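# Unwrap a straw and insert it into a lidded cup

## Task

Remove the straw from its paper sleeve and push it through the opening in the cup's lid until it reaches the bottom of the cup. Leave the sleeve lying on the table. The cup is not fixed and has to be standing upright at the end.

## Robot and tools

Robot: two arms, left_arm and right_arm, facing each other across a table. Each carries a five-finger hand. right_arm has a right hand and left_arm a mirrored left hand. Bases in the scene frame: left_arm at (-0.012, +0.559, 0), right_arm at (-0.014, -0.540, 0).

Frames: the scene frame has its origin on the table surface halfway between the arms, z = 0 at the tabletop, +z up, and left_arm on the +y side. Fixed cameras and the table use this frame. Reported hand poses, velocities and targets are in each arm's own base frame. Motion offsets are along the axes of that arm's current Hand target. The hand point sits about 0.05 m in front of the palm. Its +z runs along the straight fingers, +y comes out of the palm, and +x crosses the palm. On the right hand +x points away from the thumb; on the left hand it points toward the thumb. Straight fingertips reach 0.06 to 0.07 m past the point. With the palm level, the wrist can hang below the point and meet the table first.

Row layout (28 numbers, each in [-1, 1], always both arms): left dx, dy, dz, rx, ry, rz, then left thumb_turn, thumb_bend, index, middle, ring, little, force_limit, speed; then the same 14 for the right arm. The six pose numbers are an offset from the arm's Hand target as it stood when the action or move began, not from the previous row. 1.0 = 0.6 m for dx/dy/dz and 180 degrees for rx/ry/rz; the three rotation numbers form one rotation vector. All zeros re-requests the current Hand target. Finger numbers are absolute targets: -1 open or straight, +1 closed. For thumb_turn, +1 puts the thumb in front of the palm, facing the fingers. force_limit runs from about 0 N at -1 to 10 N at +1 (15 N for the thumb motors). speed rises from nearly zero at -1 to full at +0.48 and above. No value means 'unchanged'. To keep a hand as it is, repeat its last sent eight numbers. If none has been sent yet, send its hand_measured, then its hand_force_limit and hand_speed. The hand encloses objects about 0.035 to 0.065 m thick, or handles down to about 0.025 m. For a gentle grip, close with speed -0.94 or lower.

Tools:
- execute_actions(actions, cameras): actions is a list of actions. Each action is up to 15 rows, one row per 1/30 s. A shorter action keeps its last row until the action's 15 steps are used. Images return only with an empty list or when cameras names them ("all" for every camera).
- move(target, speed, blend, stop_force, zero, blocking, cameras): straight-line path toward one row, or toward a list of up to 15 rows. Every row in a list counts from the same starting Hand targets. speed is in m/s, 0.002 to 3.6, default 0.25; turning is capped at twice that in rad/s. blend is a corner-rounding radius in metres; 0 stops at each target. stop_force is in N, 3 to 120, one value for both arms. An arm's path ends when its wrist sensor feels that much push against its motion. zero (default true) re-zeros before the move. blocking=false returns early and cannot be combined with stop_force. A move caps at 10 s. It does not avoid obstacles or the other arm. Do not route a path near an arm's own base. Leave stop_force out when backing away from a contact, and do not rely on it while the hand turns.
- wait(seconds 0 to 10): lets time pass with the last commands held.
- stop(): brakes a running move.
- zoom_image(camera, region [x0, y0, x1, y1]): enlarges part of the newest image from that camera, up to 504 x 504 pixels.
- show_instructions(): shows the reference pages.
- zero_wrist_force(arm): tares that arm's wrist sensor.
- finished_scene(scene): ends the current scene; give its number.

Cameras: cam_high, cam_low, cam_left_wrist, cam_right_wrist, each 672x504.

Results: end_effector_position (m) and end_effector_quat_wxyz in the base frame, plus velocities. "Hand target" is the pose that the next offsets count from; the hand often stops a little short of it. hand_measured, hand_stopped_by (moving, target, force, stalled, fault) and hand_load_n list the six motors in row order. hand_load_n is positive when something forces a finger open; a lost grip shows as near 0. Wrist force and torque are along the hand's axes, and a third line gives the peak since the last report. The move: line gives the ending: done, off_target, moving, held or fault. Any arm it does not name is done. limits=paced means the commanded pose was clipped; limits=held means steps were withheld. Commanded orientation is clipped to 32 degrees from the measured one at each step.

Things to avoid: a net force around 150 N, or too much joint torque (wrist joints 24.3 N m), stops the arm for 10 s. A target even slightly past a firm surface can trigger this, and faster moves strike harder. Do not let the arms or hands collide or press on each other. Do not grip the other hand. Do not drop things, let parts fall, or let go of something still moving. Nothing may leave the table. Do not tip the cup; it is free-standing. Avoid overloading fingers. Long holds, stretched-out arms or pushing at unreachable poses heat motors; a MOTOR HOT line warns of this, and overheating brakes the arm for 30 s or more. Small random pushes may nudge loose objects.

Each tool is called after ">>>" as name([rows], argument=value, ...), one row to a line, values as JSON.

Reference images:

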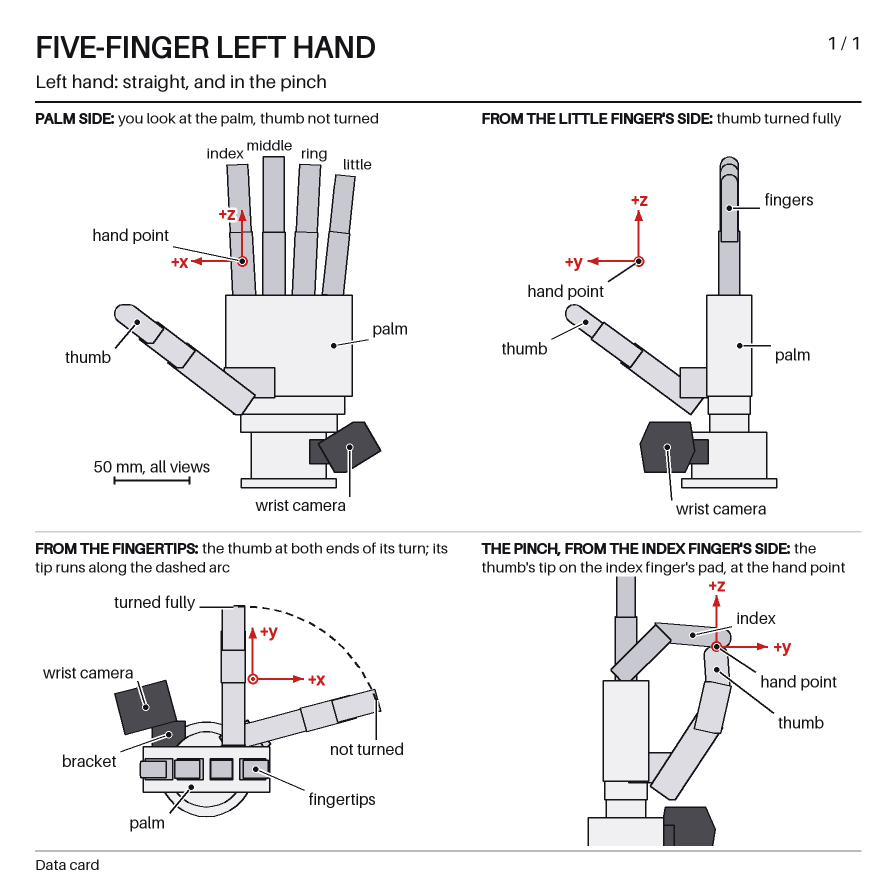

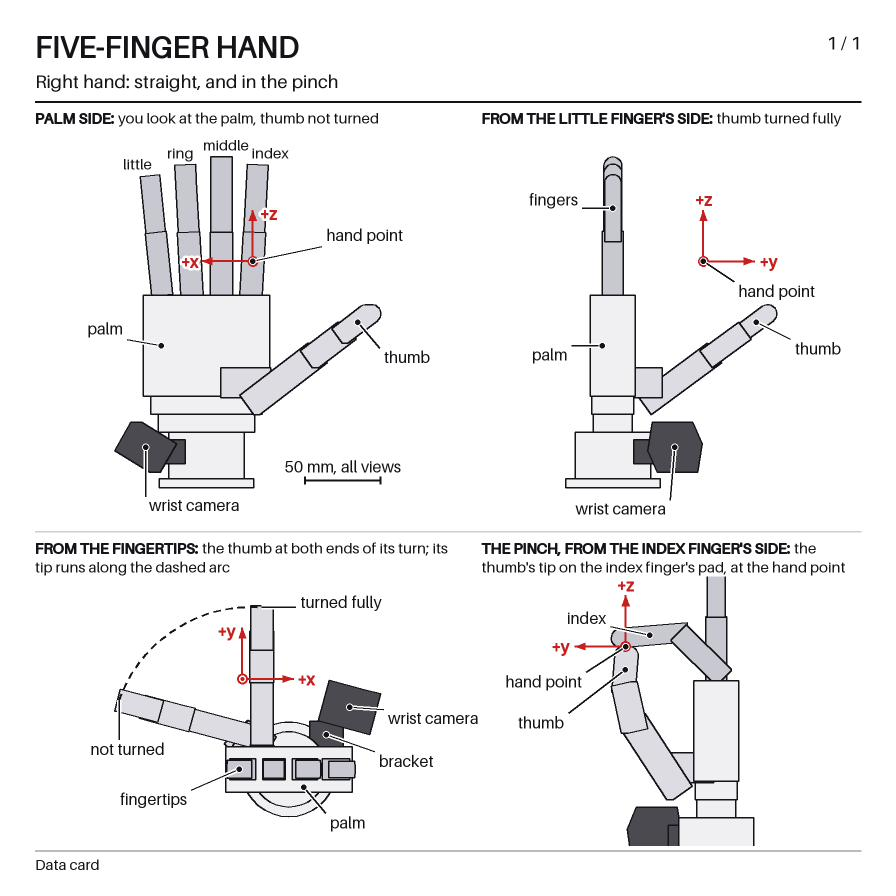

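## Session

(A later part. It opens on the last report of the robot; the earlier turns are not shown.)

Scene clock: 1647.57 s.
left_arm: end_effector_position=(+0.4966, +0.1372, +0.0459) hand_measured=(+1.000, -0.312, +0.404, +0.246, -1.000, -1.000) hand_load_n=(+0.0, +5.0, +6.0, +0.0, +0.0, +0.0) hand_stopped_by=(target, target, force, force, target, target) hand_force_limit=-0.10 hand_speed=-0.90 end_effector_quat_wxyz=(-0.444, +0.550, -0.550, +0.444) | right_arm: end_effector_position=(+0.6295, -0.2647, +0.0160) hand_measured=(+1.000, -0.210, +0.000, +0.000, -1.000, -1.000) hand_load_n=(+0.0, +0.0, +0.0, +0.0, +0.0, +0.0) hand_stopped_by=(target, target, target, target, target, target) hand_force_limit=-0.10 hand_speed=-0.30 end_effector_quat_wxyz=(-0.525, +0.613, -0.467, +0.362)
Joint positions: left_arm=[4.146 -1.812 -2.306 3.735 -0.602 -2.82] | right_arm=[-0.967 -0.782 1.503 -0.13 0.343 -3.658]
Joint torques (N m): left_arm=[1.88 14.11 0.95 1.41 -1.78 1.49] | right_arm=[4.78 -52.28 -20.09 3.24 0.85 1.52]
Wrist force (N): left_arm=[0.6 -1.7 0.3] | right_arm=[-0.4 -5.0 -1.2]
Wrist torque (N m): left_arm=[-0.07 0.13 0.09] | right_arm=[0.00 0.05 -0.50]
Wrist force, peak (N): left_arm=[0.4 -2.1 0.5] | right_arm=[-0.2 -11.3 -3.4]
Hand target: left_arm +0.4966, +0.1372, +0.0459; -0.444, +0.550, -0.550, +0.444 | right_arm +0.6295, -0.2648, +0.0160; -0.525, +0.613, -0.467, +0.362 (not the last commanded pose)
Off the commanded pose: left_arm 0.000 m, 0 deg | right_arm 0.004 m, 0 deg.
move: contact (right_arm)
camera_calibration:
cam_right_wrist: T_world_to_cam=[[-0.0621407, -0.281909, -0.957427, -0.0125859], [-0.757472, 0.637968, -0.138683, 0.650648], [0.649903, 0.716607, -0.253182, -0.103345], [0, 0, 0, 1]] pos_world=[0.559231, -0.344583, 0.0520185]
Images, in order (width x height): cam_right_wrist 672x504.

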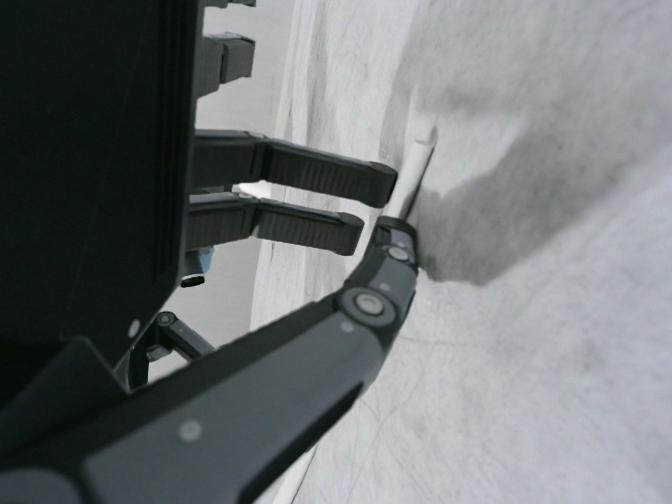

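>>> move([
  [0,0,0,0,0,0,1,-0.31,0.6,0.6,-1,-1,-0.1,-0.9,0,-0.0013,-0.0002,0,0,0,1,-0.21,0.0,0.0,-1,-1,-0.1,-0.3],
  [0,0,0,0,0,0,1,-0.31,0.6,0.6,-1,-1,-0.1,-0.9,0,-0.0013,-0.0002,0,0,0,1,-0.21,0.6,0.6,-1,-1,-0.1,-0.9],
], speed=0.02)

>>> move(target=[0,-0.00651,-0.00141,0,0,0,1,-0.31,0.6,0.6,-1,-1,-0.1,-0.9,-0.0003,-0.0065,-0.0013,0,0,0,1,-0.21,0.6,0.6,-1,-1,-0.1,-0.9], speed=0.03, cameras=["cam_right_wrist"])

>>> zoom_image(camera="cam_right_wrist", region=[320, 80, 560, 320])

Scene clock: 1659.53 s.
left_arm: end_effector_position=(+0.4966, +0.1372, +0.0459) hand_measured=(+1.000, -0.312, +0.404, +0.246, -1.000, -1.000) hand_load_n=(+0.0, +5.0, +6.0, +0.0, +0.0, +0.0) hand_stopped_by=(target, target, force, force, target, target) hand_force_limit=-0.10 hand_speed=-0.90 end_effector_quat_wxyz=(-0.444, +0.550, -0.550, +0.444) | right_arm: end_effector_position=(+0.6296, -0.2648, +0.0168) hand_measured=(+1.000, -0.210, +0.286, +0.082, -1.000, -1.000) hand_load_n=(-0.5, +1.0, +4.5, +4.5, +0.0, +0.0) hand_stopped_by=(target, target, force, force, target, target) hand_force_limit=-0.10 hand_speed=-0.90 end_effector_quat_wxyz=(-0.525, +0.613, -0.467, +0.362)
Joint positions: left_arm=[4.146 -1.812 -2.306 3.735 -0.602 -2.82] | right_arm=[-0.967 -0.783 1.502 -0.129 0.343 -3.658]
Joint torques (N m): left_arm=[4.4 13.87 -0.7 1.42 -1.51 1.71] | right_arm=[0.25 -44.29 -11.79 0.29 0.55 2.22]
Wrist force (N): left_arm=[0.4 -1.8 0.3] | right_arm=[0.1 -10.5 0.7]
Wrist torque (N m): left_arm=[-0.09 0.16 0.07] | right_arm=[-0.09 -0.01 -0.61]
Wrist force, peak (N): left_arm=[0.6 -2.1 0.5] | right_arm=[0.0 -10.5 0.6]
Hand target: left_arm +0.4966, +0.1372, +0.0459; -0.444, +0.550, -0.550, +0.444 | right_arm +0.6296, -0.2648, +0.0168; -0.525, +0.613, -0.467, +0.362
Off the commanded pose: left_arm 0.000 m, 0 deg | right_arm 0.000 m, 0 deg.
move: done

Scene clock: 1660.23 s.
left_arm: end_effector_position=(+0.4966, +0.1372, +0.0500) hand_measured=(+1.000, -0.312, +0.404, +0.246, -1.000, -1.000) hand_load_n=(+0.0, +4.5, +6.0, +0.0, +0.0, +0.0) hand_stopped_by=(target, target, force, force, target, target) hand_force_limit=-0.10 hand_speed=-0.90 end_effector_quat_wxyz=(-0.444, +0.550, -0.550, +0.444) | right_arm: end_effector_position=(+0.6295, -0.2648, +0.0208) hand_measured=(+1.000, -0.210, +0.286, +0.082, -1.000, -1.000) hand_load_n=(-0.5, +1.0, +4.0, +0.0, +0.0, +0.0) hand_stopped_by=(target, target, force, force, target, target) hand_force_limit=-0.10 hand_speed=-0.90 end_effector_quat_wxyz=(-0.525, +0.613, -0.467, +0.362)
Joint positions: left_arm=[4.146 -1.801 -2.304 3.722 -0.602 -2.82] | right_arm=[-0.967 -0.79 1.501 -0.122 0.343 -3.658]
Joint torques (N m): left_arm=[3.1 15.51 19.62 0.15 -1.8 0.22] | right_arm=[-6.71 -46.37 -20.59 2.31 -1.82 -0.12]
Wrist force (N): left_arm=[0.5 -1.6 0.2] | right_arm=[-0.4 -2.4 -0.4]
Wrist torque (N m): left_arm=[-0.06 0.13 0.07] | right_arm=[0.00 0.03 -0.43]
Wrist force, peak (N): left_arm=[0.5 -2.2 0.4] | right_arm=[0.1 -10.5 0.8]
Hand target: left_arm +0.4966, +0.1372, +0.0499; -0.444, +0.550, -0.550, +0.444 | right_arm +0.6295, -0.2648, +0.0208; -0.525, +0.613, -0.467, +0.362
Off the commanded pose: left_arm 0.000 m, 0 deg | right_arm 0.000 m, 0 deg.
move: done
camera_calibration:
cam_right_wrist: T_world_to_cam=[[-0.0622319, -0.281867, -0.957433, -0.00782906], [-0.757425, 0.63804, -0.138607, 0.651323], [0.649949, 0.716558, -0.2532, -0.102146], [0, 0, 0, 1]] pos_world=[0.559231, -0.344583, 0.0569184]
Images, in order (width x height): cam_right_wrist 672x504.

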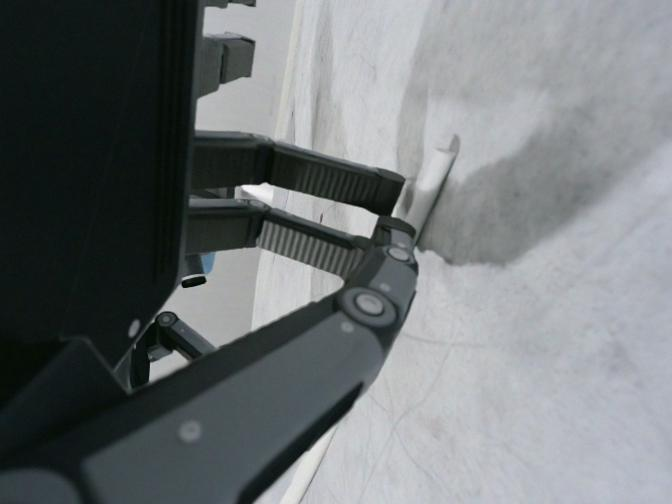

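Scaled by 2.100.

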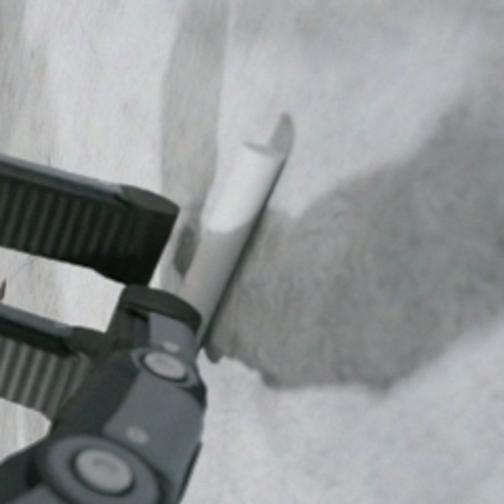

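>>> move([
  [0,0.0505,0.0109,0,0,0,1,-0.31,0.6,0.6,-1,-1,-0.1,-0.9,-0.0047,-0.0982,-0.0188,0,0,0,1,-0.15,-1,-0.2,-1,-1,0.1,-0.3],
  [0,0.0505,0.0109,0,0,0,1,-0.31,0.1,0.1,-1,-1,-0.1,-0.7,-0.0038,-0.0797,-0.1172,0,0,0,1,-0.15,-1,-0.2,-1,-1,0.1,-0.3],
  [0,0.0016,0.0003,0,0,0,1,-0.31,0.1,0.1,-1,-1,-0.1,-0.7,-0.0038,-0.0797,-0.1172,0,0,0,1,-0.15,-1,-0.2,-1,-1,0.1,-0.3],
  [-0.125,0.0016,0.0003,0,0,0,1,-0.31,0.1,0.1,-1,-1,-0.1,-0.7,-0.0038,-0.0797,-0.1172,0,0,0,1,-0.15,-1,-0.2,-1,-1,0.1,-0.3],
], speed=0.08, cameras=["cam_left_wrist","cam_right_wrist"])

Scene clock: 1685.03 s.
left_arm: end_effector_position=(+0.4966, +0.2123, +0.0490) hand_measured=(+1.000, -0.310, +0.100, +0.100, -1.000, -1.000) hand_load_n=(+0.0, +0.0, +0.0, +0.0, +0.0, +0.0) hand_stopped_by=(target, target, target, target, target, target) hand_force_limit=-0.10 hand_speed=-0.70 end_effector_quat_wxyz=(-0.444, +0.550, -0.550, +0.444) end_effector_velocity=(+0.000, -0.002, +0.000) end_effector_angular_velocity=(-0.001, +0.000, +0.002) | right_arm: end_effector_position=(+0.5724, -0.2834, +0.0810) hand_measured=(+1.000, -0.150, -1.000, -0.200, -1.000, -1.000) hand_load_n=(+0.0, +0.0, +0.0, +0.0, -0.5, +0.0) hand_stopped_by=(target, target, target, target, target, target) hand_force_limit=0.10 hand_speed=-0.30 end_effector_quat_wxyz=(-0.525, +0.613, -0.467, +0.362)
Joint positions: left_arm=[4.264 -1.911 -2.155 3.603 -0.493 -2.727] | right_arm=[-1.078 -0.876 1.522 0.179 0.257 -3.903]
Joint velocities: left_arm=[-0.003 0.003 -0.005 0.006 -0.005 -0.005] | right_arm=[within noise]
Joint torques (N m): left_arm=[-8.1 31.43 -0.62 0.93 -1.96 -1.85] | right_arm=[-4.94 -50.96 -8.45 -1.51 0.52 2.58]
Wrist force (N): left_arm=[0.6 -1.8 -0.1] | right_arm=[-0.5 -2.6 -0.6]
Wrist torque (N m): left_arm=[-0.06 0.15 0.12] | right_arm=[-0.03 0.05 -0.51]
Wrist force, peak (N): left_arm=[0.5 -2.8 -0.1] | right_arm=[-0.3 -3.5 -0.7]
Hand target: left_arm +0.4966, +0.2122, +0.0490; -0.444, +0.550, -0.550, +0.444 | right_arm +0.5724, -0.2834, +0.0810; -0.525, +0.613, -0.467, +0.362
Off the commanded pose: left_arm 0.000 m, 0 deg | right_arm 0.000 m, 0 deg.
move: done
camera_calibration:
cam_left_wrist: T_world_to_cam=[[0.235372, -0.248192, 0.939681, -0.109544], [-0.515362, -0.851597, -0.095839, 0.445192], [0.824016, -0.461718, -0.328351, -0.179698], [0, 0, 0, 1]] pos_world=[0.403293, 0.268967, 0.0865988]
cam_right_wrist: T_world_to_cam=[[-0.0621356, -0.281913, -0.957426, 0.0408446], [-0.757473, 0.637966, -0.138689, 0.628202], [0.649903, 0.716607, -0.253182, -0.0363854], [0, 0, 0, 1]] pos_world=[0.502031, -0.363183, 0.117018]
Images, in order (width x height): cam_left_wrist 672x504, cam_right_wrist 672x504.

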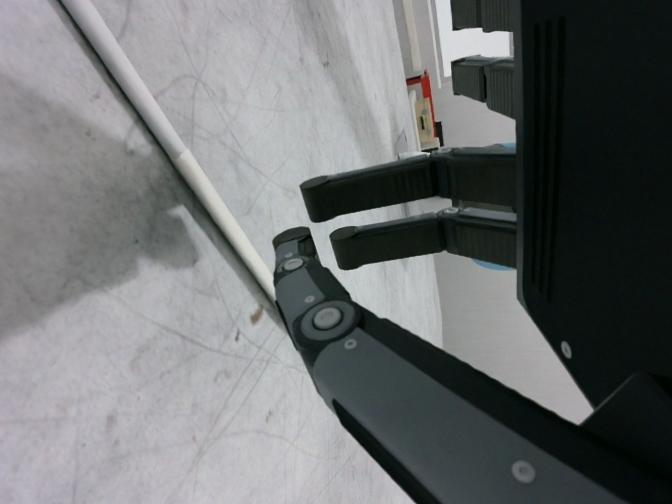

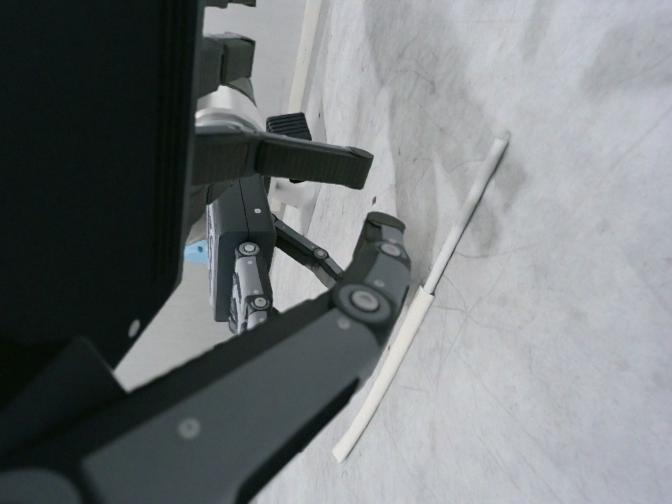

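>>> zoom_image(camera="cam_left_wrist", region=[60, 60, 320, 320])

>>> zoom_image(camera="cam_right_wrist", region=[320, 110, 560, 470])

Scaled by 1.938.

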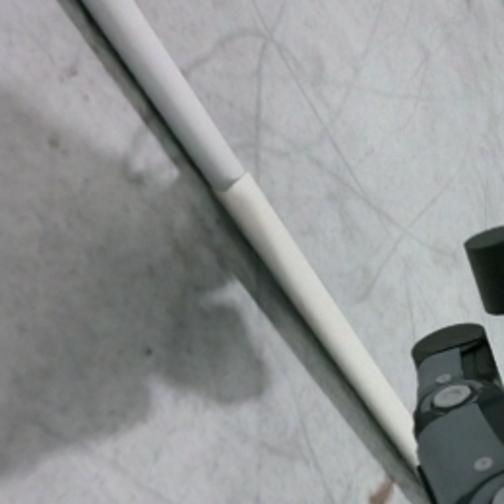

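Scaled by 1.400.

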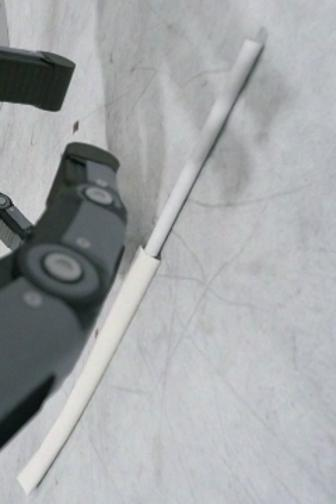

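>>> move(target=[0.0113,0.0332,0.0198,0,-0.0868,-0.0187,1,-0.31,0.1,0.1,0.9,0.9,-0.1,-0.7,0,0,0,0,0,0,1,-0.15,-1,-0.2,-1,-1,0.1,-0.3], speed=0.08, cameras=["cam_left_wrist"])

>>> zoom_image(camera="cam_left_wrist", region=[60, 60, 340, 340])

Scene clock: 1751.37 s.
left_arm: end_effector_position=(+0.5040, +0.2054, +0.0270) hand_measured=(+1.000, -0.310, +0.100, +0.100, +0.900, +0.900) hand_load_n=(+0.0, +0.0, +0.0, +0.0, +0.0, +0.0) hand_stopped_by=(target, target, target, target, target, target) hand_force_limit=-0.10 hand_speed=-0.70 end_effector_quat_wxyz=(-0.502, +0.621, -0.469, +0.378) | right_arm: end_effector_position=(+0.5724, -0.2834, +0.0810) hand_measured=(+1.000, -0.150, -1.000, -0.200, -1.000, -1.000) hand_load_n=(+0.5, +0.0, +0.0, +0.0, +0.0, +0.0) hand_stopped_by=(target, target, target, target, target, target) hand_force_limit=0.10 hand_speed=-0.30 end_effector_quat_wxyz=(-0.525, +0.613, -0.467, +0.362)
Joint positions: left_arm=[4.129 -1.852 -2.319 3.894 -0.882 -2.962] | right_arm=[-1.078 -0.876 1.522 0.179 0.257 -3.903]
Joint torques (N m): left_arm=[9.55 16.51 20.02 -1.52 -0.7 1.97] | right_arm=[-5.23 -51.98 -7.54 -1.39 0.25 2.5]
Wrist force (N): left_arm=[0.4 -1.7 0.5] | right_arm=[-0.6 -2.4 -0.7]
Wrist torque (N m): left_arm=[-0.05 0.18 0.09] | right_arm=[0.00 0.07 -0.51]
Wrist force, peak (N): left_arm=[1.0 -2.0 0.6] | right_arm=[-0.5 -2.8 -0.7]
Hand target: left_arm +0.5040, +0.2054, +0.0270; -0.502, +0.621, -0.469, +0.378 | right_arm +0.5724, -0.2834, +0.0810; -0.525, +0.613, -0.467, +0.362
Off the commanded pose: left_arm 0.000 m, 0 deg | right_arm 0.000 m, 0 deg.
move: done
camera_calibration:
cam_left_wrist: T_world_to_cam=[[0.294445, -0.174022, 0.939691, -0.137231], [-0.260899, -0.960567, -0.0961371, 0.335183], [0.919366, -0.216858, -0.328236, -0.294545], [0, 0, 0, 1]] pos_world=[0.398651, 0.234211, 0.0644983]
Images, in order (width x height): cam_left_wrist 672x504.

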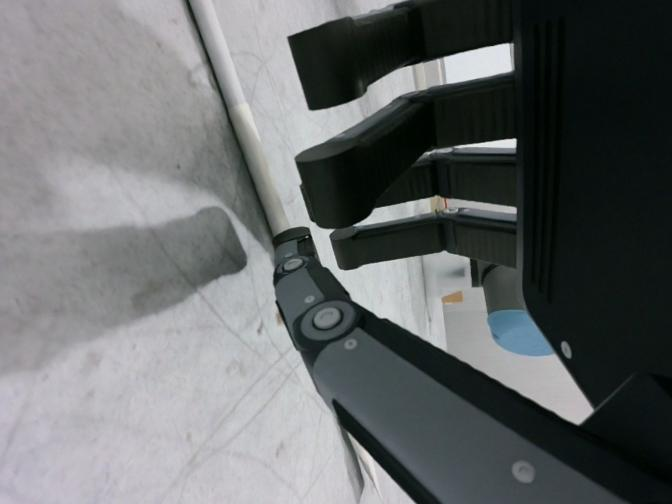

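Scaled by 1.800.

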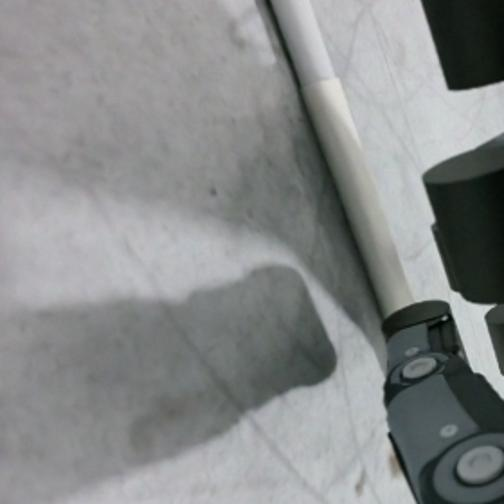

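>>> move([
  [0,0.00105,-0.0048,0,0,0,1,-0.31,0.1,0.1,0.9,0.9,-0.1,-0.7,0,0,0,0,0,0,1,-0.15,-1,-0.2,-1,-1,0.1,-0.3],
  [0,0.0222,-0.0003,0,0,0,1,-0.31,0.1,0.1,0.9,0.9,-0.1,-0.7,0,0,0,0,0,0,1,-0.15,-1,-0.2,-1,-1,0.1,-0.3],
], speed=0.01, stop_force=3)

>>> move([
  [0,-0.0024,-0.0005,0,0,0,1,-0.31,0.1,0.1,0.9,0.9,-0.1,-0.7,0,0,0,0,0,0,1,-0.15,-1,-0.2,-1,-1,0.1,-0.3],
  [0,-0.0024,-0.0005,0,0,0,1,-0.31,0.6,0.6,0.9,0.9,-0.1,-0.85,0,0,0,0,0,0,1,-0.15,-1,-0.2,-1,-1,0.1,-0.3],
], speed=0.02, cameras=["cam_left_wrist"])

>>> zoom_image(camera="cam_left_wrist", region=[160, 60, 440, 340])

Scene clock: 1777.60 s.
left_arm: end_effector_position=(+0.5011, +0.2046, +0.0194) hand_measured=(+1.000, -0.310, +0.100, +0.100, +0.900, +0.900) hand_load_n=(+0.0, +0.0, +0.0, +0.5, +0.5, +0.0) hand_stopped_by=(target, target, target, target, target, target) hand_force_limit=-0.10 hand_speed=-0.70 end_effector_quat_wxyz=(-0.502, +0.621, -0.469, +0.378) | right_arm: end_effector_position=(+0.5724, -0.2834, +0.0810) hand_measured=(+1.000, -0.150, -1.000, -0.200, -1.000, -1.000) hand_load_n=(+0.0, +0.0, +0.0, +0.0, +0.0, +0.0) hand_stopped_by=(target, target, target, target, target, target) hand_force_limit=0.10 hand_speed=-0.30 end_effector_quat_wxyz=(-0.525, +0.613, -0.467, +0.362)
Joint positions: left_arm=[4.136 -1.869 -2.331 3.921 -0.876 -2.959] | right_arm=[-1.078 -0.876 1.522 0.179 0.257 -3.903]
Joint torques (N m): left_arm=[-4.21 25.05 19.61 0.38 -2.08 -0.8] | right_arm=[-5.04 -52.08 -8.17 -1.18 0.29 2.36]
Wrist force (N): left_arm=[0.9 -4.6 0.0] | right_arm=[-0.5 -2.4 -0.6]
Wrist torque (N m): left_arm=[-0.10 0.13 0.14] | right_arm=[-0.01 0.06 -0.50]
Wrist force, peak (N): left_arm=[1.2 -12.1 0.2] | right_arm=[-0.6 -2.7 -0.5]
Hand target: left_arm +0.5011, +0.2046, +0.0194; -0.502, +0.621, -0.469, +0.378 (not the last commanded pose) | right_arm +0.5724, -0.2834, +0.0810; -0.525, +0.613, -0.467, +0.362
Off the commanded pose: left_arm 0.005 m, 0 deg | right_arm 0.000 m, 0 deg.
move: contact (left_arm); path passed 1 of 2 targets

Scene clock: 1779.27 s.
left_arm: end_effector_position=(+0.5011, +0.2047, +0.0209) hand_measured=(+1.000, -0.310, +0.390, +0.304, +0.900, +0.900) hand_load_n=(-0.5, +3.0, +4.5, +6.5, +0.0, +0.0) hand_stopped_by=(target, target, force, force, target, target) hand_force_limit=-0.10 hand_speed=-0.85 end_effector_quat_wxyz=(-0.502, +0.621, -0.469, +0.378) | right_arm: end_effector_position=(+0.5724, -0.2834, +0.0810) hand_measured=(+1.000, -0.150, -1.000, -0.200, -1.000, -1.000) hand_load_n=(+0.0, +0.0, +0.0, +0.0, +0.0, +0.0) hand_stopped_by=(target, target, target, target, target, target) hand_force_limit=0.10 hand_speed=-0.30 end_effector_quat_wxyz=(-0.525, +0.613, -0.467, +0.362)
Joint positions: left_arm=[4.136 -1.865 -2.33 3.916 -0.876 -2.959] | right_arm=[-1.078 -0.876 1.522 0.179 0.257 -3.903]
Joint torques (N m): left_arm=[-5.53 16.45 15.8 0.98 -1.86 -1.37] | right_arm=[-4.36 -50.67 -7.8 -1.26 0.51 2.43]
Wrist force (N): left_arm=[0.3 -1.5 0.1] | right_arm=[-0.5 -2.5 -0.7]
Wrist torque (N m): left_arm=[0.02 0.18 0.02] | right_arm=[0.00 0.07 -0.51]
Wrist force, peak (N): left_arm=[0.8 -4.9 0.1] | right_arm=[-0.4 -2.7 -0.5]
Hand target: left_arm +0.5011, +0.2046, +0.0209; -0.502, +0.621, -0.469, +0.378 | right_arm +0.5724, -0.2834, +0.0810; -0.525, +0.613, -0.467, +0.362
Off the commanded pose: left_arm 0.000 m, 0 deg | right_arm 0.000 m, 0 deg.
move: done
camera_calibration:
cam_left_wrist: T_world_to_cam=[[0.294465, -0.17401, 0.939686, -0.130825], [-0.260806, -0.960591, -0.0961537, 0.333067], [0.919386, -0.216762, -0.328244, -0.294177], [0, 0, 0, 1]] pos_world=[0.395851, 0.23341, 0.0583983]
Images, in order (width x height): cam_left_wrist 672x504.

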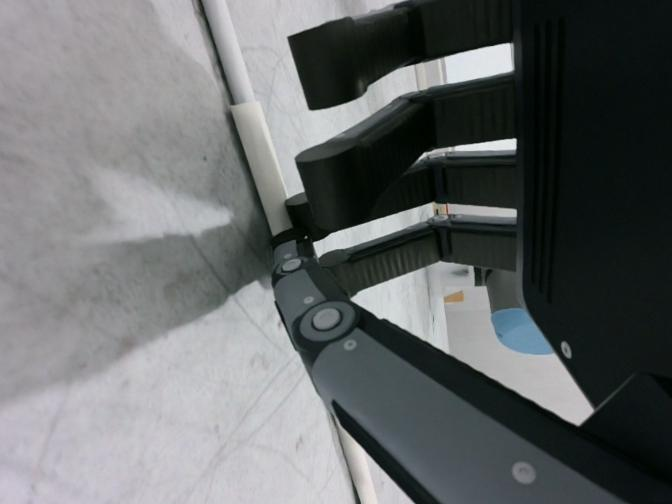

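Scaled by 1.800.

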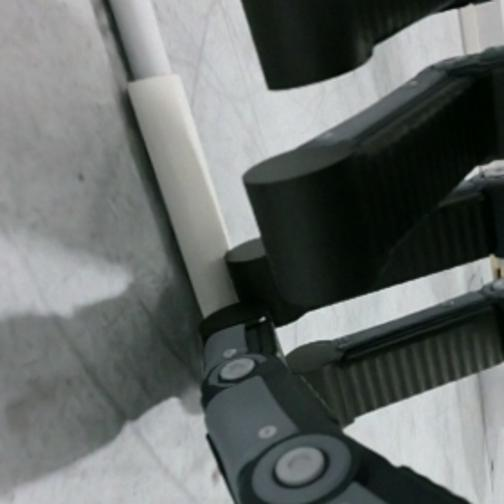

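>>> move(target=[0.0001,-0.0391,-0.0084,0,0,0,1,-0.31,0.6,0.6,0.9,0.9,-0.1,-0.85,0,0,0,0,0,0,1,-0.15,-1,-0.2,-1,-1,0.1,-0.3], speed=0.04, cameras=["cam_left_wrist","cam_right_wrist"])

>>> zoom_image(camera="cam_right_wrist", region=[320, 60, 560, 420])

Scene clock: 1788.63 s.
left_arm: end_effector_position=(+0.5012, +0.2046, +0.0449) hand_measured=(+1.000, -0.310, +0.390, +0.304, +0.900, +0.900) hand_load_n=(+0.0, +3.0, +4.5, +7.0, +0.0, +0.0) hand_stopped_by=(target, target, force, force, target, target) hand_force_limit=-0.10 hand_speed=-0.85 end_effector_quat_wxyz=(-0.502, +0.621, -0.469, +0.378) end_effector_velocity=(+0.000, +0.001, +0.000) end_effector_angular_velocity=(+0.002, -0.002, +0.001) | right_arm: end_effector_position=(+0.5724, -0.2834, +0.0810) hand_measured=(+1.000, -0.150, -1.000, -0.200, -1.000, -1.000) hand_load_n=(+0.0, +0.0, +0.0, +0.0, +0.0, +0.0) hand_stopped_by=(target, target, target, target, target, target) hand_force_limit=0.10 hand_speed=-0.30 end_effector_quat_wxyz=(-0.525, +0.613, -0.467, +0.362)
Joint positions: left_arm=[4.135 -1.799 -2.314 3.835 -0.876 -2.959] | right_arm=[-1.078 -0.876 1.522 0.179 0.257 -3.903]
Joint velocities: left_arm=[0.001 -0.003 0 0.005 0 0] | right_arm=[within noise]
Joint torques (N m): left_arm=[-5.77 14.46 6.19 1.85 -2.08 0.63] | right_arm=[-3.68 -51.33 -8.59 -1.12 0.23 2.53]
Wrist force (N): left_arm=[0.5 -1.8 0.4] | right_arm=[-0.3 -2.7 -0.9]
Wrist torque (N m): left_arm=[-0.06 0.15 0.05] | right_arm=[-0.03 0.05 -0.50]
Wrist force, peak (N): left_arm=[0.6 -2.5 0.1] | right_arm=[-0.3 -2.7 -0.9]
Hand target: left_arm +0.5012, +0.2046, +0.0449; -0.502, +0.621, -0.469, +0.378 | right_arm +0.5724, -0.2834, +0.0810; -0.525, +0.613, -0.467, +0.362
Off the commanded pose: left_arm 0.000 m, 0 deg | right_arm 0.000 m, 0 deg.
move: done
camera_calibration:
cam_left_wrist: T_world_to_cam=[[0.294388, -0.17396, 0.93972, -0.153484], [-0.260787, -0.960598, -0.0961276, 0.335403], [0.919416, -0.216768, -0.328155, -0.286375], [0, 0, 0, 1]] pos_world=[0.395951, 0.23341, 0.0824982]
cam_right_wrist: T_world_to_cam=[[-0.062159, -0.281928, -0.95742, 0.0408499], [-0.757431, 0.638013, -0.138699, 0.6282], [0.64995, 0.716558, -0.253199, -0.0364243], [0, 0, 0, 1]] pos_world=[0.502031, -0.363183, 0.117018]
Images, in order (width x height): cam_left_wrist 672x504, cam_right_wrist 672x504.

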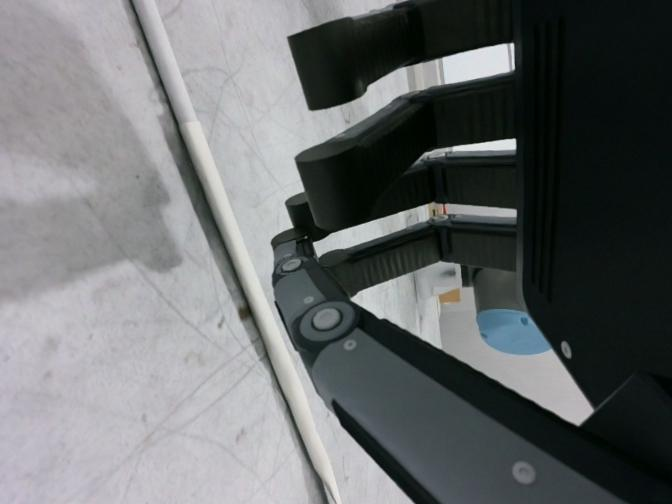

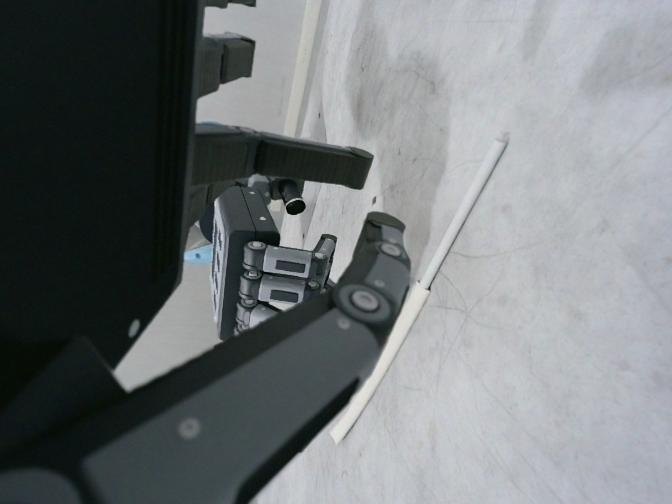

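Scaled by 1.400.

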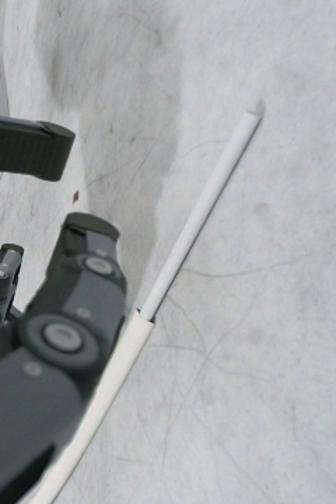

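>>> move(target=[0,0.0349,-0.0036,0,0,0,1,-0.31,0.1,0.1,-1,-1,-0.1,-0.5,0,0,0,0,0,0,1,-0.15,-1,-0.2,-1,-1,0.1,-0.3], speed=0.06)

>>> move(target=[0,0.0196,0.0042,0,0,0,1,-0.31,0.1,0.1,-1,-1,-0.1,-0.5,0,0,0,0,0,0,1,-0.15,-1,-0.2,-1,-1,0.1,-0.3], speed=0.01, stop_force=3, cameras=["cam_left_wrist"])

>>> zoom_image(camera="cam_left_wrist", region=[160, 60, 440, 340])

Scene clock: 1809.23 s.
left_arm: end_effector_position=(+0.4949, +0.2028, +0.0248) hand_measured=(+1.000, -0.310, +0.100, +0.100, -1.000, -1.000) hand_load_n=(+0.0, +0.0, +0.0, +0.0, +0.0, +0.0) hand_stopped_by=(target, target, target, target, target, target) hand_force_limit=-0.10 hand_speed=-0.50 end_effector_quat_wxyz=(-0.502, +0.621, -0.469, +0.378) | right_arm: end_effector_position=(+0.5724, -0.2834, +0.0810) hand_measured=(+1.000, -0.150, -1.000, -0.200, -1.000, -1.000) hand_load_n=(+0.0, +0.0, +0.0, +0.0, -0.5, +0.0) hand_stopped_by=(target, target, target, target, target, target) hand_force_limit=0.10 hand_speed=-0.30 end_effector_quat_wxyz=(-0.525, +0.613, -0.467, +0.362)
Joint positions: left_arm=[4.151 -1.843 -2.345 3.906 -0.861 -2.954] | right_arm=[-1.078 -0.876 1.522 0.179 0.257 -3.903]
Joint torques (N m): left_arm=[-8.51 24.64 20.58 0.8 -1.79 -1.91] | right_arm=[-5.28 -50.97 -7.7 -1.1 0.42 2.49]
Wrist force (N): left_arm=[0.7 -1.5 0.0] | right_arm=[-0.6 -2.5 -0.7]
Wrist torque (N m): left_arm=[-0.01 0.14 0.05] | right_arm=[-0.01 0.08 -0.51]
Wrist force, peak (N): left_arm=[0.6 -2.5 0.0] | right_arm=[-0.5 -2.6 -0.9]
Hand target: left_arm +0.4949, +0.2028, +0.0248; -0.502, +0.621, -0.469, +0.378 | right_arm +0.5724, -0.2834, +0.0810; -0.525, +0.613, -0.467, +0.362
Off the commanded pose: left_arm 0.000 m, 0 deg | right_arm 0.000 m, 0 deg.
move: done

Scene clock: 1811.03 s.
left_arm: end_effector_position=(+0.4949, +0.2028, +0.0186) hand_measured=(+1.000, -0.310, +0.100, +0.100, -1.000, -1.000) hand_load_n=(+0.0, +0.0, +0.0, +0.5, +0.0, +0.0) hand_stopped_by=(target, target, target, target, target, target) hand_force_limit=-0.10 hand_speed=-0.50 end_effector_quat_wxyz=(-0.502, +0.621, -0.469, +0.378) | right_arm: end_effector_position=(+0.5724, -0.2834, +0.0810) hand_measured=(+1.000, -0.150, -1.000, -0.200, -1.000, -1.000) hand_load_n=(+0.0, +0.0, +0.0, +0.0, +0.0, +0.0) hand_stopped_by=(target, target, target, target, target, target) hand_force_limit=0.10 hand_speed=-0.30 end_effector_quat_wxyz=(-0.525, +0.613, -0.467, +0.362)
Joint positions: left_arm=[4.151 -1.861 -2.348 3.927 -0.861 -2.954] | right_arm=[-1.078 -0.876 1.522 0.179 0.257 -3.903]
Joint torques (N m): left_arm=[-1.84 24.57 20 0.73 -0.25 -0.11] | right_arm=[-5.01 -50.59 -8.6 -1.06 0.4 2.39]
Wrist force (N): left_arm=[0.7 -2.4 0.2] | right_arm=[-0.4 -2.3 -0.6]
Wrist torque (N m): left_arm=[-0.07 0.15 0.07] | right_arm=[0.01 0.05 -0.50]
Wrist force, peak (N): left_arm=[0.8 -7.7 0.3] | right_arm=[-0.6 -2.6 -0.9]
Hand target: left_arm +0.4949, +0.2028, +0.0186; -0.502, +0.621, -0.469, +0.378 (not the last commanded pose) | right_arm +0.5724, -0.2834, +0.0810; -0.525, +0.613, -0.467, +0.362
Off the commanded pose: left_arm 0.006 m, 0 deg | right_arm 0.000 m, 0 deg.
move: contact (left_arm)
camera_calibration:
cam_left_wrist: T_world_to_cam=[[0.294465, -0.17401, 0.939686, -0.127245], [-0.260806, -0.960591, -0.0961537, 0.32951], [0.919386, -0.216762, -0.328244, -0.289589], [0, 0, 0, 1]] pos_world=[0.389651, 0.23161, 0.0561983]
Images, in order (width x height): cam_left_wrist 672x504.

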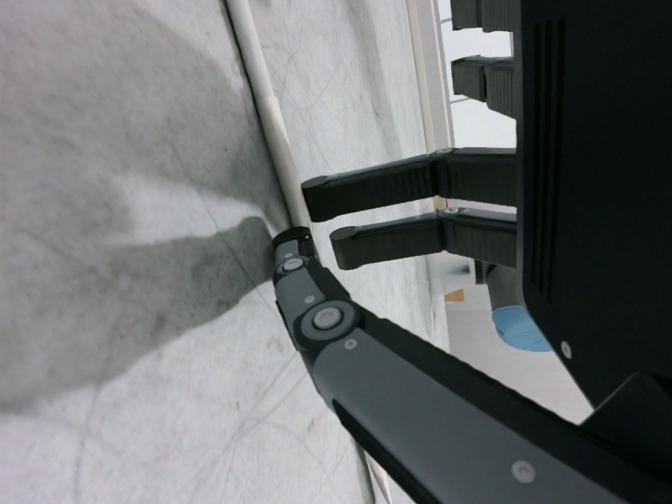

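Scaled by 1.800.

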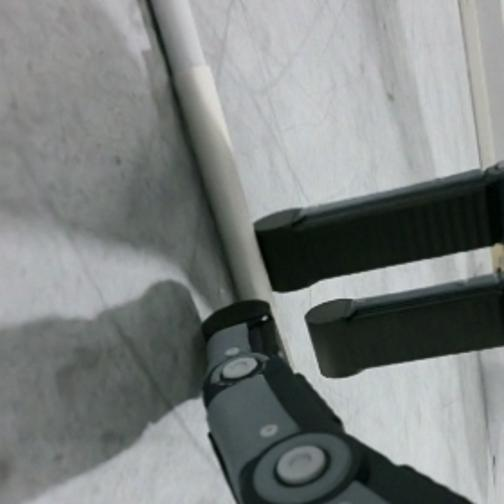

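>>> move(target=[0,-0.0033,-0.0007,0,0,0,1,-0.31,-0.05,-0.05,-1,-1,-0.1,-0.5,0,0,0,0,0,0,1,-0.15,-1,-0.2,-1,-1,0.1,-0.3], speed=0.04)

>>> move(target=[0,0.0131,0.0028,0,0,0,1,-0.31,-0.05,-0.05,-1,-1,-0.1,-0.5,0,0,0,0,0,0,1,-0.15,-1,-0.2,-1,-1,0.1,-0.3], speed=0.01, stop_force=3)

>>> move([
  [0,-0.0016,-0.0003,0,0,0,1,-0.31,-0.05,-0.05,-1,-1,-0.1,-0.5,0,0,0,0,0,0,1,-0.15,-1,-0.2,-1,-1,0.1,-0.3],
  [0,-0.0016,-0.0003,0,0,0,1,-0.31,0.6,0.6,-1,-1,-0.1,-0.88,0,0,0,0,0,0,1,-0.15,-1,-0.2,-1,-1,0.1,-0.3],
], speed=0.02, cameras=["cam_left_wrist"])

>>> zoom_image(camera="cam_left_wrist", region=[160, 60, 440, 340])

Scene clock: 1828.50 s.
left_arm: end_effector_position=(+0.4949, +0.2028, +0.0207) hand_measured=(+1.000, -0.310, -0.050, -0.050, -1.000, -1.000) hand_load_n=(+0.0, +0.0, +0.0, +0.0, +0.0, +0.0) hand_stopped_by=(target, target, target, target, target, target) hand_force_limit=-0.10 hand_speed=-0.50 end_effector_quat_wxyz=(-0.502, +0.621, -0.469, +0.378) | right_arm: end_effector_position=(+0.5724, -0.2834, +0.0810) hand_measured=(+1.000, -0.150, -1.000, -0.200, -1.000, -1.000) hand_load_n=(+0.0, +0.0, -0.5, +0.0, +0.0, +0.0) hand_stopped_by=(target, target, target, target, target, target) hand_force_limit=0.10 hand_speed=-0.30 end_effector_quat_wxyz=(-0.525, +0.613, -0.467, +0.362)
Joint positions: left_arm=[4.151 -1.855 -2.347 3.92 -0.861 -2.954] | right_arm=[-1.078 -0.876 1.522 0.179 0.257 -3.903]
Joint torques (N m): left_arm=[-7.07 19.48 19.2 0.03 -0.97 -0.84] | right_arm=[-5.38 -50.67 -8.06 -1.11 0.06 2.43]
Wrist force (N): left_arm=[0.7 -1.5 0.3] | right_arm=[-0.4 -2.5 -0.6]
Wrist torque (N m): left_arm=[-0.04 0.15 0.05] | right_arm=[-0.01 0.05 -0.50]
Wrist force, peak (N): left_arm=[0.7 -2.8 0.1] | right_arm=[-0.6 -2.7 -0.8]
Hand target: left_arm +0.4949, +0.2028, +0.0207; -0.502, +0.621, -0.469, +0.378 | right_arm +0.5724, -0.2834, +0.0810; -0.525, +0.613, -0.467, +0.362
Off the commanded pose: left_arm 0.000 m, 0 deg | right_arm 0.000 m, 0 deg.
move: done

Scene clock: 1830.03 s.
left_arm: end_effector_position=(+0.4949, +0.2028, +0.0164) hand_measured=(+1.000, -0.310, -0.050, -0.050, -1.000, -1.000) hand_load_n=(+0.0, -0.5, +0.0, +0.0, +0.0, +0.0) hand_stopped_by=(target, target, target, target, target, target) hand_force_limit=-0.10 hand_speed=-0.50 end_effector_quat_wxyz=(-0.502, +0.621, -0.469, +0.378) | right_arm: end_effector_position=(+0.5724, -0.2834, +0.0810) hand_measured=(+1.000, -0.150, -1.000, -0.200, -1.000, -1.000) hand_load_n=(+0.0, +0.0, +0.0, +0.0, +0.0, +0.0) hand_stopped_by=(target, target, target, target, target, target) hand_force_limit=0.10 hand_speed=-0.30 end_effector_quat_wxyz=(-0.525, +0.613, -0.467, +0.362)
Joint positions: left_arm=[4.151 -1.868 -2.35 3.935 -0.861 -2.954] | right_arm=[-1.078 -0.876 1.522 0.179 0.257 -3.903]
Joint torques (N m): left_arm=[-5.68 24.81 20.69 -0.91 -1.11 -0.08] | right_arm=[-4.65 -50.55 -8.33 -1.18 0.32 2.53]
Wrist force (N): left_arm=[0.7 -4.6 -2.7] | right_arm=[-0.5 -2.4 -0.7]
Wrist torque (N m): left_arm=[-0.23 0.11 0.10] | right_arm=[0.00 0.07 -0.50]
Wrist force, peak (N): left_arm=[0.7 -11.6 -8.4] | right_arm=[-0.5 -2.6 -0.8]
Hand target: left_arm +0.4949, +0.2028, +0.0164; -0.502, +0.621, -0.469, +0.378 (not the last commanded pose) | right_arm +0.5724, -0.2834, +0.0810; -0.525, +0.613, -0.467, +0.362
Off the commanded pose: left_arm 0.004 m, 0 deg | right_arm 0.000 m, 0 deg.
move: contact (left_arm)

Scene clock: 1832.33 s.
left_arm: end_effector_position=(+0.4949, +0.2028, +0.0174) hand_measured=(+1.000, -0.312, +0.394, +0.248, -1.000, -1.000) hand_load_n=(+0.0, +4.0, +4.5, +3.5, +0.0, +0.0) hand_stopped_by=(target, target, force, force, target, target) hand_force_limit=-0.10 hand_speed=-0.88 end_effector_quat_wxyz=(-0.502, +0.621, -0.469, +0.378) | right_arm: end_effector_position=(+0.5724, -0.2834, +0.0810) hand_measured=(+1.000, -0.150, -1.000, -0.200, -1.000, -1.000) hand_load_n=(+0.0, +0.0, +0.0, +0.0, +0.0, +0.0) hand_stopped_by=(target, target, target, target, target, target) hand_force_limit=0.10 hand_speed=-0.30 end_effector_quat_wxyz=(-0.525, +0.613, -0.467, +0.362)
Joint positions: left_arm=[4.15 -1.865 -2.349 3.932 -0.861 -2.954] | right_arm=[-1.078 -0.876 1.522 0.179 0.257 -3.903]
Joint torques (N m): left_arm=[-7.18 16.87 15.25 0.92 -1.6 -1.52] | right_arm=[-4.29 -50.01 -8.24 -1.18 0.2 2.38]
Wrist force (N): left_arm=[1.1 -4.4 -0.7] | right_arm=[-0.5 -2.3 -0.6]
Wrist torque (N m): left_arm=[-0.14 0.09 0.12] | right_arm=[0.01 0.07 -0.50]
Wrist force, peak (N): left_arm=[1.0 -4.6 -2.8] | right_arm=[-0.6 -2.7 -0.9]
Hand target: left_arm +0.4949, +0.2028, +0.0174; -0.502, +0.621, -0.469, +0.378 | right_arm +0.5724, -0.2834, +0.0810; -0.525, +0.613, -0.467, +0.362
Off the commanded pose: left_arm 0.000 m, 0 deg | right_arm 0.000 m, 0 deg.
move: done
camera_calibration:
cam_left_wrist: T_world_to_cam=[[0.294465, -0.17401, 0.939686, -0.126023], [-0.260806, -0.960591, -0.0961537, 0.329385], [0.919386, -0.216762, -0.328244, -0.290015], [0, 0, 0, 1]] pos_world=[0.389651, 0.23161, 0.0548983]
Images, in order (width x height): cam_left_wrist 672x504.

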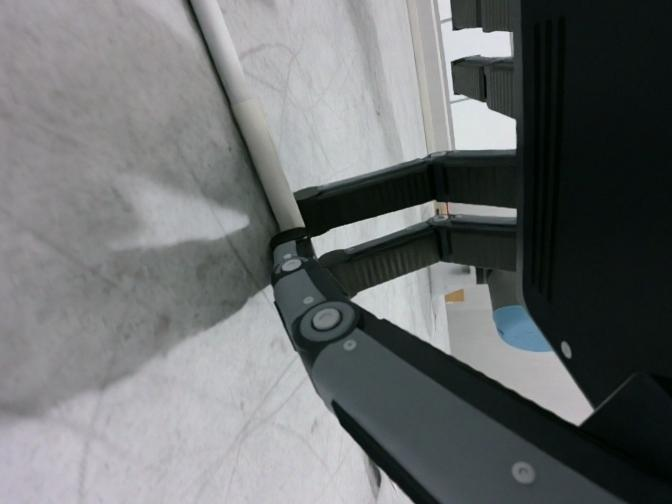

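Scaled by 1.800.

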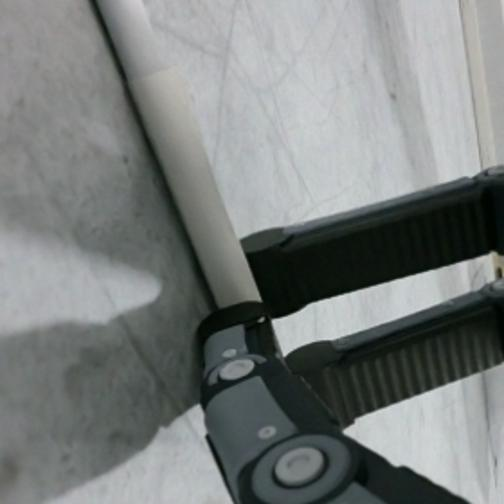

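>>> move(target=[0,-0.0131,-0.0028,0,0,0,1,-0.31,0.6,0.6,-1,-1,-0.1,-0.88,0,0,0,0,0,0,1,-0.15,-1,-0.2,-1,-1,0.1,-0.3], speed=0.03, cameras=["cam_left_wrist","cam_right_wrist"])

>>> zoom_image(camera="cam_right_wrist", region=[320, 60, 560, 420])

Scene clock: 1838.63 s.
left_arm: end_effector_position=(+0.4949, +0.2028, +0.0255) hand_measured=(+1.000, -0.312, +0.394, +0.250, -1.000, -1.000) hand_load_n=(+0.0, +3.5, +5.0, +0.0, +0.0, +0.0) hand_stopped_by=(target, target, force, force, target, target) hand_force_limit=-0.10 hand_speed=-0.88 end_effector_quat_wxyz=(-0.502, +0.621, -0.469, +0.378) | right_arm: end_effector_position=(+0.5724, -0.2834, +0.0810) hand_measured=(+1.000, -0.150, -1.000, -0.200, -1.000, -1.000) hand_load_n=(+0.0, +0.0, +0.0, +0.0, -0.5, -0.5) hand_stopped_by=(target, target, target, target, target, target) hand_force_limit=0.10 hand_speed=-0.30 end_effector_quat_wxyz=(-0.525, +0.613, -0.467, +0.362)
Joint positions: left_arm=[4.15 -1.841 -2.344 3.904 -0.861 -2.954] | right_arm=[-1.078 -0.876 1.522 0.179 0.257 -3.903]
Joint torques (N m): left_arm=[-7.86 15.16 17.59 1.79 -2.35 -1.28] | right_arm=[-5.01 -49.68 -9.03 -0.99 0.23 2.34]
Wrist force (N): left_arm=[0.6 -1.7 0.3] | right_arm=[-0.5 -2.3 -0.8]
Wrist torque (N m): left_arm=[-0.06 0.16 0.06] | right_arm=[0.03 0.06 -0.50]
Wrist force, peak (N): left_arm=[0.8 -4.8 -0.5] | right_arm=[-0.4 -2.7 -0.7]
Hand target: left_arm +0.4949, +0.2028, +0.0254; -0.502, +0.621, -0.469, +0.378 | right_arm +0.5724, -0.2834, +0.0810; -0.525, +0.613, -0.467, +0.362
Off the commanded pose: left_arm 0.000 m, 0 deg | right_arm 0.000 m, 0 deg.
move: done
camera_calibration:
cam_left_wrist: T_world_to_cam=[[0.294474, -0.173915, 0.939701, -0.133661], [-0.260865, -0.960587, -0.0960333, 0.330178], [0.919367, -0.216855, -0.328236, -0.287328], [0, 0, 0, 1]] pos_world=[0.389651, 0.231611, 0.0629984]
cam_right_wrist: T_world_to_cam=[[-0.062159, -0.281928, -0.95742, 0.0408499], [-0.757431, 0.638013, -0.138699, 0.6282], [0.64995, 0.716558, -0.253199, -0.0364243], [0, 0, 0, 1]] pos_world=[0.502031, -0.363183, 0.117018]
Images, in order (width x height): cam_left_wrist 672x504, cam_right_wrist 672x504.

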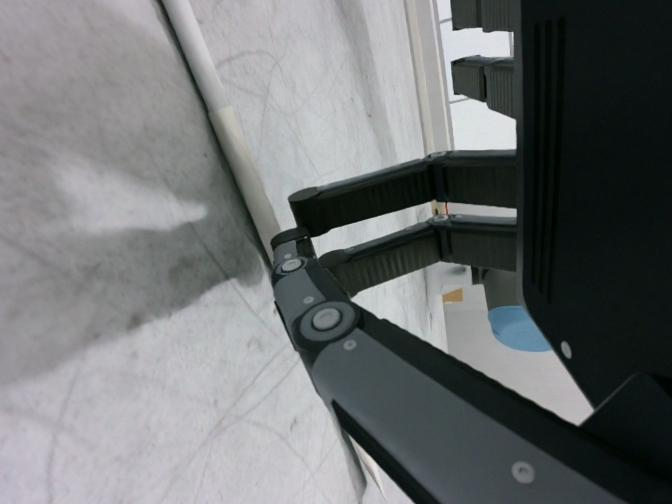

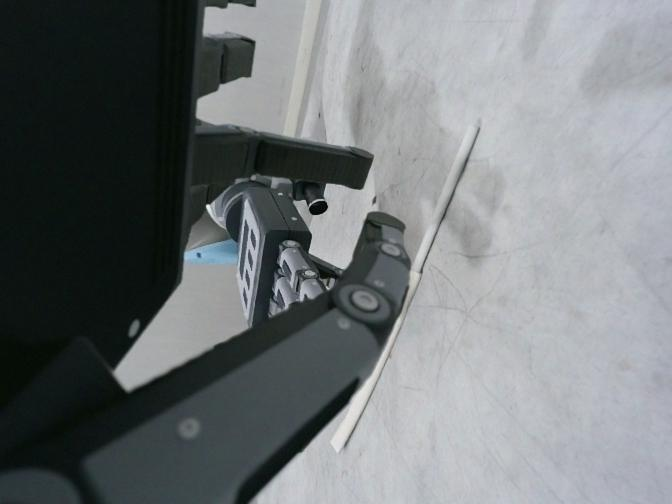

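Scaled by 1.400.

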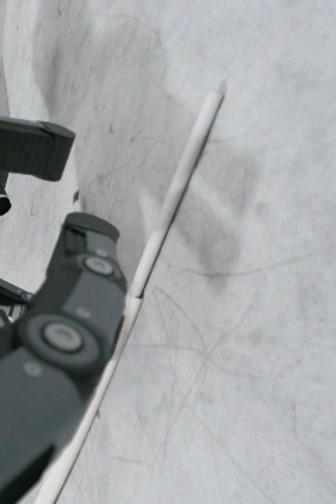

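>>> move(target=[0,0.0046,-0.0215,0,0,0,1,-0.23,-0.05,-0.05,-1,-1,-0.1,-0.3,0,0,0,0,0,0,1,-0.15,-1,-0.2,-1,-1,0.1,-0.3], speed=0.04)

>>> move(target=[0,0.0228,0.0049,0,0,0,1,-0.23,-0.05,-0.05,-1,-1,-0.1,-0.3,0,0,0,0,0,0,1,-0.15,-1,-0.2,-1,-1,0.1,-0.3], speed=0.01, stop_force=3, cameras=["cam_left_wrist"])

>>> zoom_image(camera="cam_left_wrist", region=[160, 60, 440, 340])

Scene clock: 1868.40 s.
left_arm: end_effector_position=(+0.4821, +0.1990, +0.0254) hand_measured=(+1.000, -0.230, -0.050, -0.050, -1.000, -1.000) hand_load_n=(+0.0, +0.0, +0.0, +0.0, +0.0, +0.0) hand_stopped_by=(target, target, target, target, target, target) hand_force_limit=-0.10 hand_speed=-0.30 end_effector_quat_wxyz=(-0.502, +0.621, -0.469, +0.378) end_effector_velocity=(+0.002, +0.002, +0.000) end_effector_angular_velocity=(+0.003, +0.000, +0.001) | right_arm: end_effector_position=(+0.5724, -0.2834, +0.0810) hand_measured=(+1.000, -0.150, -1.000, -0.200, -1.000, -1.000) hand_load_n=(+0.0, +0.0, +0.0, +0.0, +0.0, +0.0) hand_stopped_by=(target, target, target, target, target, target) hand_force_limit=0.10 hand_speed=-0.30 end_effector_quat_wxyz=(-0.525, +0.613, -0.467, +0.362)
Joint positions: left_arm=[4.183 -1.82 -2.379 3.909 -0.83 -2.941] | right_arm=[-1.078 -0.876 1.522 0.179 0.257 -3.903]
Joint velocities: left_arm=[-0.003 -0.002 0.005 0 -0.004 0] | right_arm=[within noise]
Joint torques (N m): left_arm=[-7.58 13.25 22.83 0.94 -2.27 -0.78] | right_arm=[-5.88 -50.65 -8.34 -0.98 0.18 2.32]
Wrist force (N): left_arm=[1.0 -1.8 -0.1] | right_arm=[-0.5 -2.4 -0.6]
Wrist torque (N m): left_arm=[-0.06 0.08 0.07] | right_arm=[-0.01 0.07 -0.50]
Wrist force, peak (N): left_arm=[0.8 -2.2 0.0] | right_arm=[-0.7 -2.6 -0.7]
Hand target: left_arm +0.4822, +0.1992, +0.0254; -0.502, +0.621, -0.469, +0.378 | right_arm +0.5724, -0.2834, +0.0810; -0.525, +0.613, -0.467, +0.362
Off the commanded pose: left_arm 0.000 m, 0 deg | right_arm 0.000 m, 0 deg.
move: done

Scene clock: 1870.87 s.
left_arm: end_effector_position=(+0.4822, +0.1992, +0.0130) hand_measured=(+1.000, -0.230, -0.050, -0.050, -1.000, -1.000) hand_load_n=(+0.0, +0.0, +0.0, -0.5, +0.0, +0.0) hand_stopped_by=(target, target, target, target, target, target) hand_force_limit=-0.10 hand_speed=-0.30 end_effector_quat_wxyz=(-0.502, +0.621, -0.469, +0.378) | right_arm: end_effector_position=(+0.5724, -0.2834, +0.0810) hand_measured=(+1.000, -0.150, -1.000, -0.200, -1.000, -1.000) hand_load_n=(+0.0, +0.0, +0.0, +0.0, +0.0, +0.0) hand_stopped_by=(target, target, target, target, target, target) hand_force_limit=0.10 hand_speed=-0.30 end_effector_quat_wxyz=(-0.525, +0.613, -0.467, +0.362)
Joint positions: left_arm=[4.183 -1.858 -2.386 3.953 -0.83 -2.942] | right_arm=[-1.078 -0.876 1.522 0.179 0.257 -3.903]
Joint torques (N m): left_arm=[-1.07 24.48 19.34 0.82 -0.04 -1.1] | right_arm=[-5.04 -50.77 -8.34 -0.95 0.35 2.3]
Wrist force (N): left_arm=[0.9 -4.3 -0.9] | right_arm=[-0.6 -2.4 -0.8]
Wrist torque (N m): left_arm=[-0.14 0.11 0.11] | right_arm=[0.01 0.08 -0.51]
Wrist force, peak (N): left_arm=[1.6 -19.5 -7.8] | right_arm=[-0.6 -2.6 -0.9]
Hand target: left_arm +0.4822, +0.1992, +0.0130; -0.502, +0.621, -0.469, +0.378 (not the last commanded pose) | right_arm +0.5724, -0.2834, +0.0810; -0.525, +0.613, -0.467, +0.362
Off the commanded pose: left_arm 0.002 m, 0 deg | right_arm 0.000 m, 0 deg.
move: contact (left_arm)
camera_calibration:
cam_left_wrist: T_world_to_cam=[[0.294465, -0.17401, 0.939686, -0.118793], [-0.260806, -0.960591, -0.0961537, 0.322095], [0.919386, -0.216762, -0.328244, -0.280586], [0, 0, 0, 1]] pos_world=[0.376951, 0.22791, 0.0504983]
Images, in order (width x height): cam_left_wrist 672x504.

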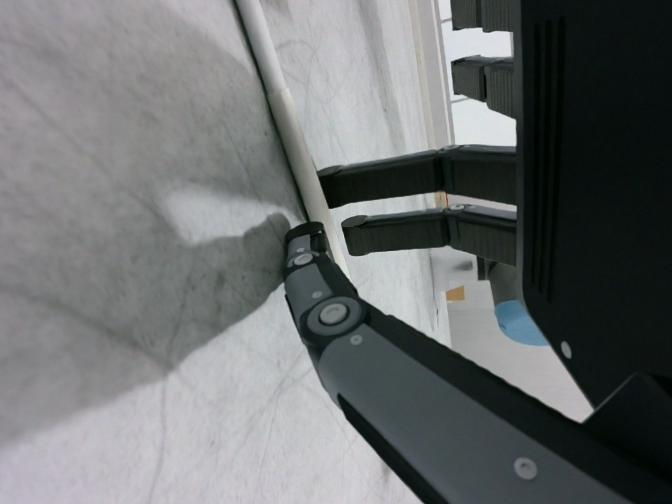

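Scaled by 1.800.

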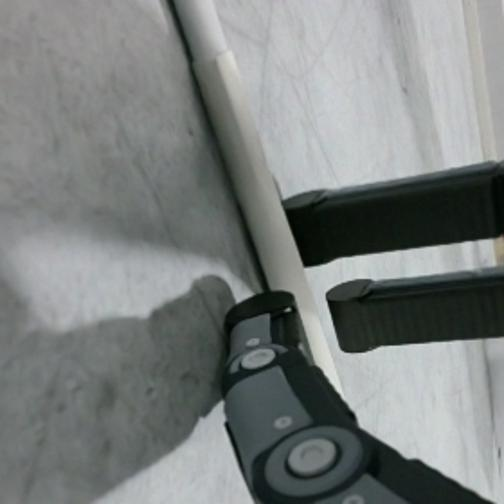

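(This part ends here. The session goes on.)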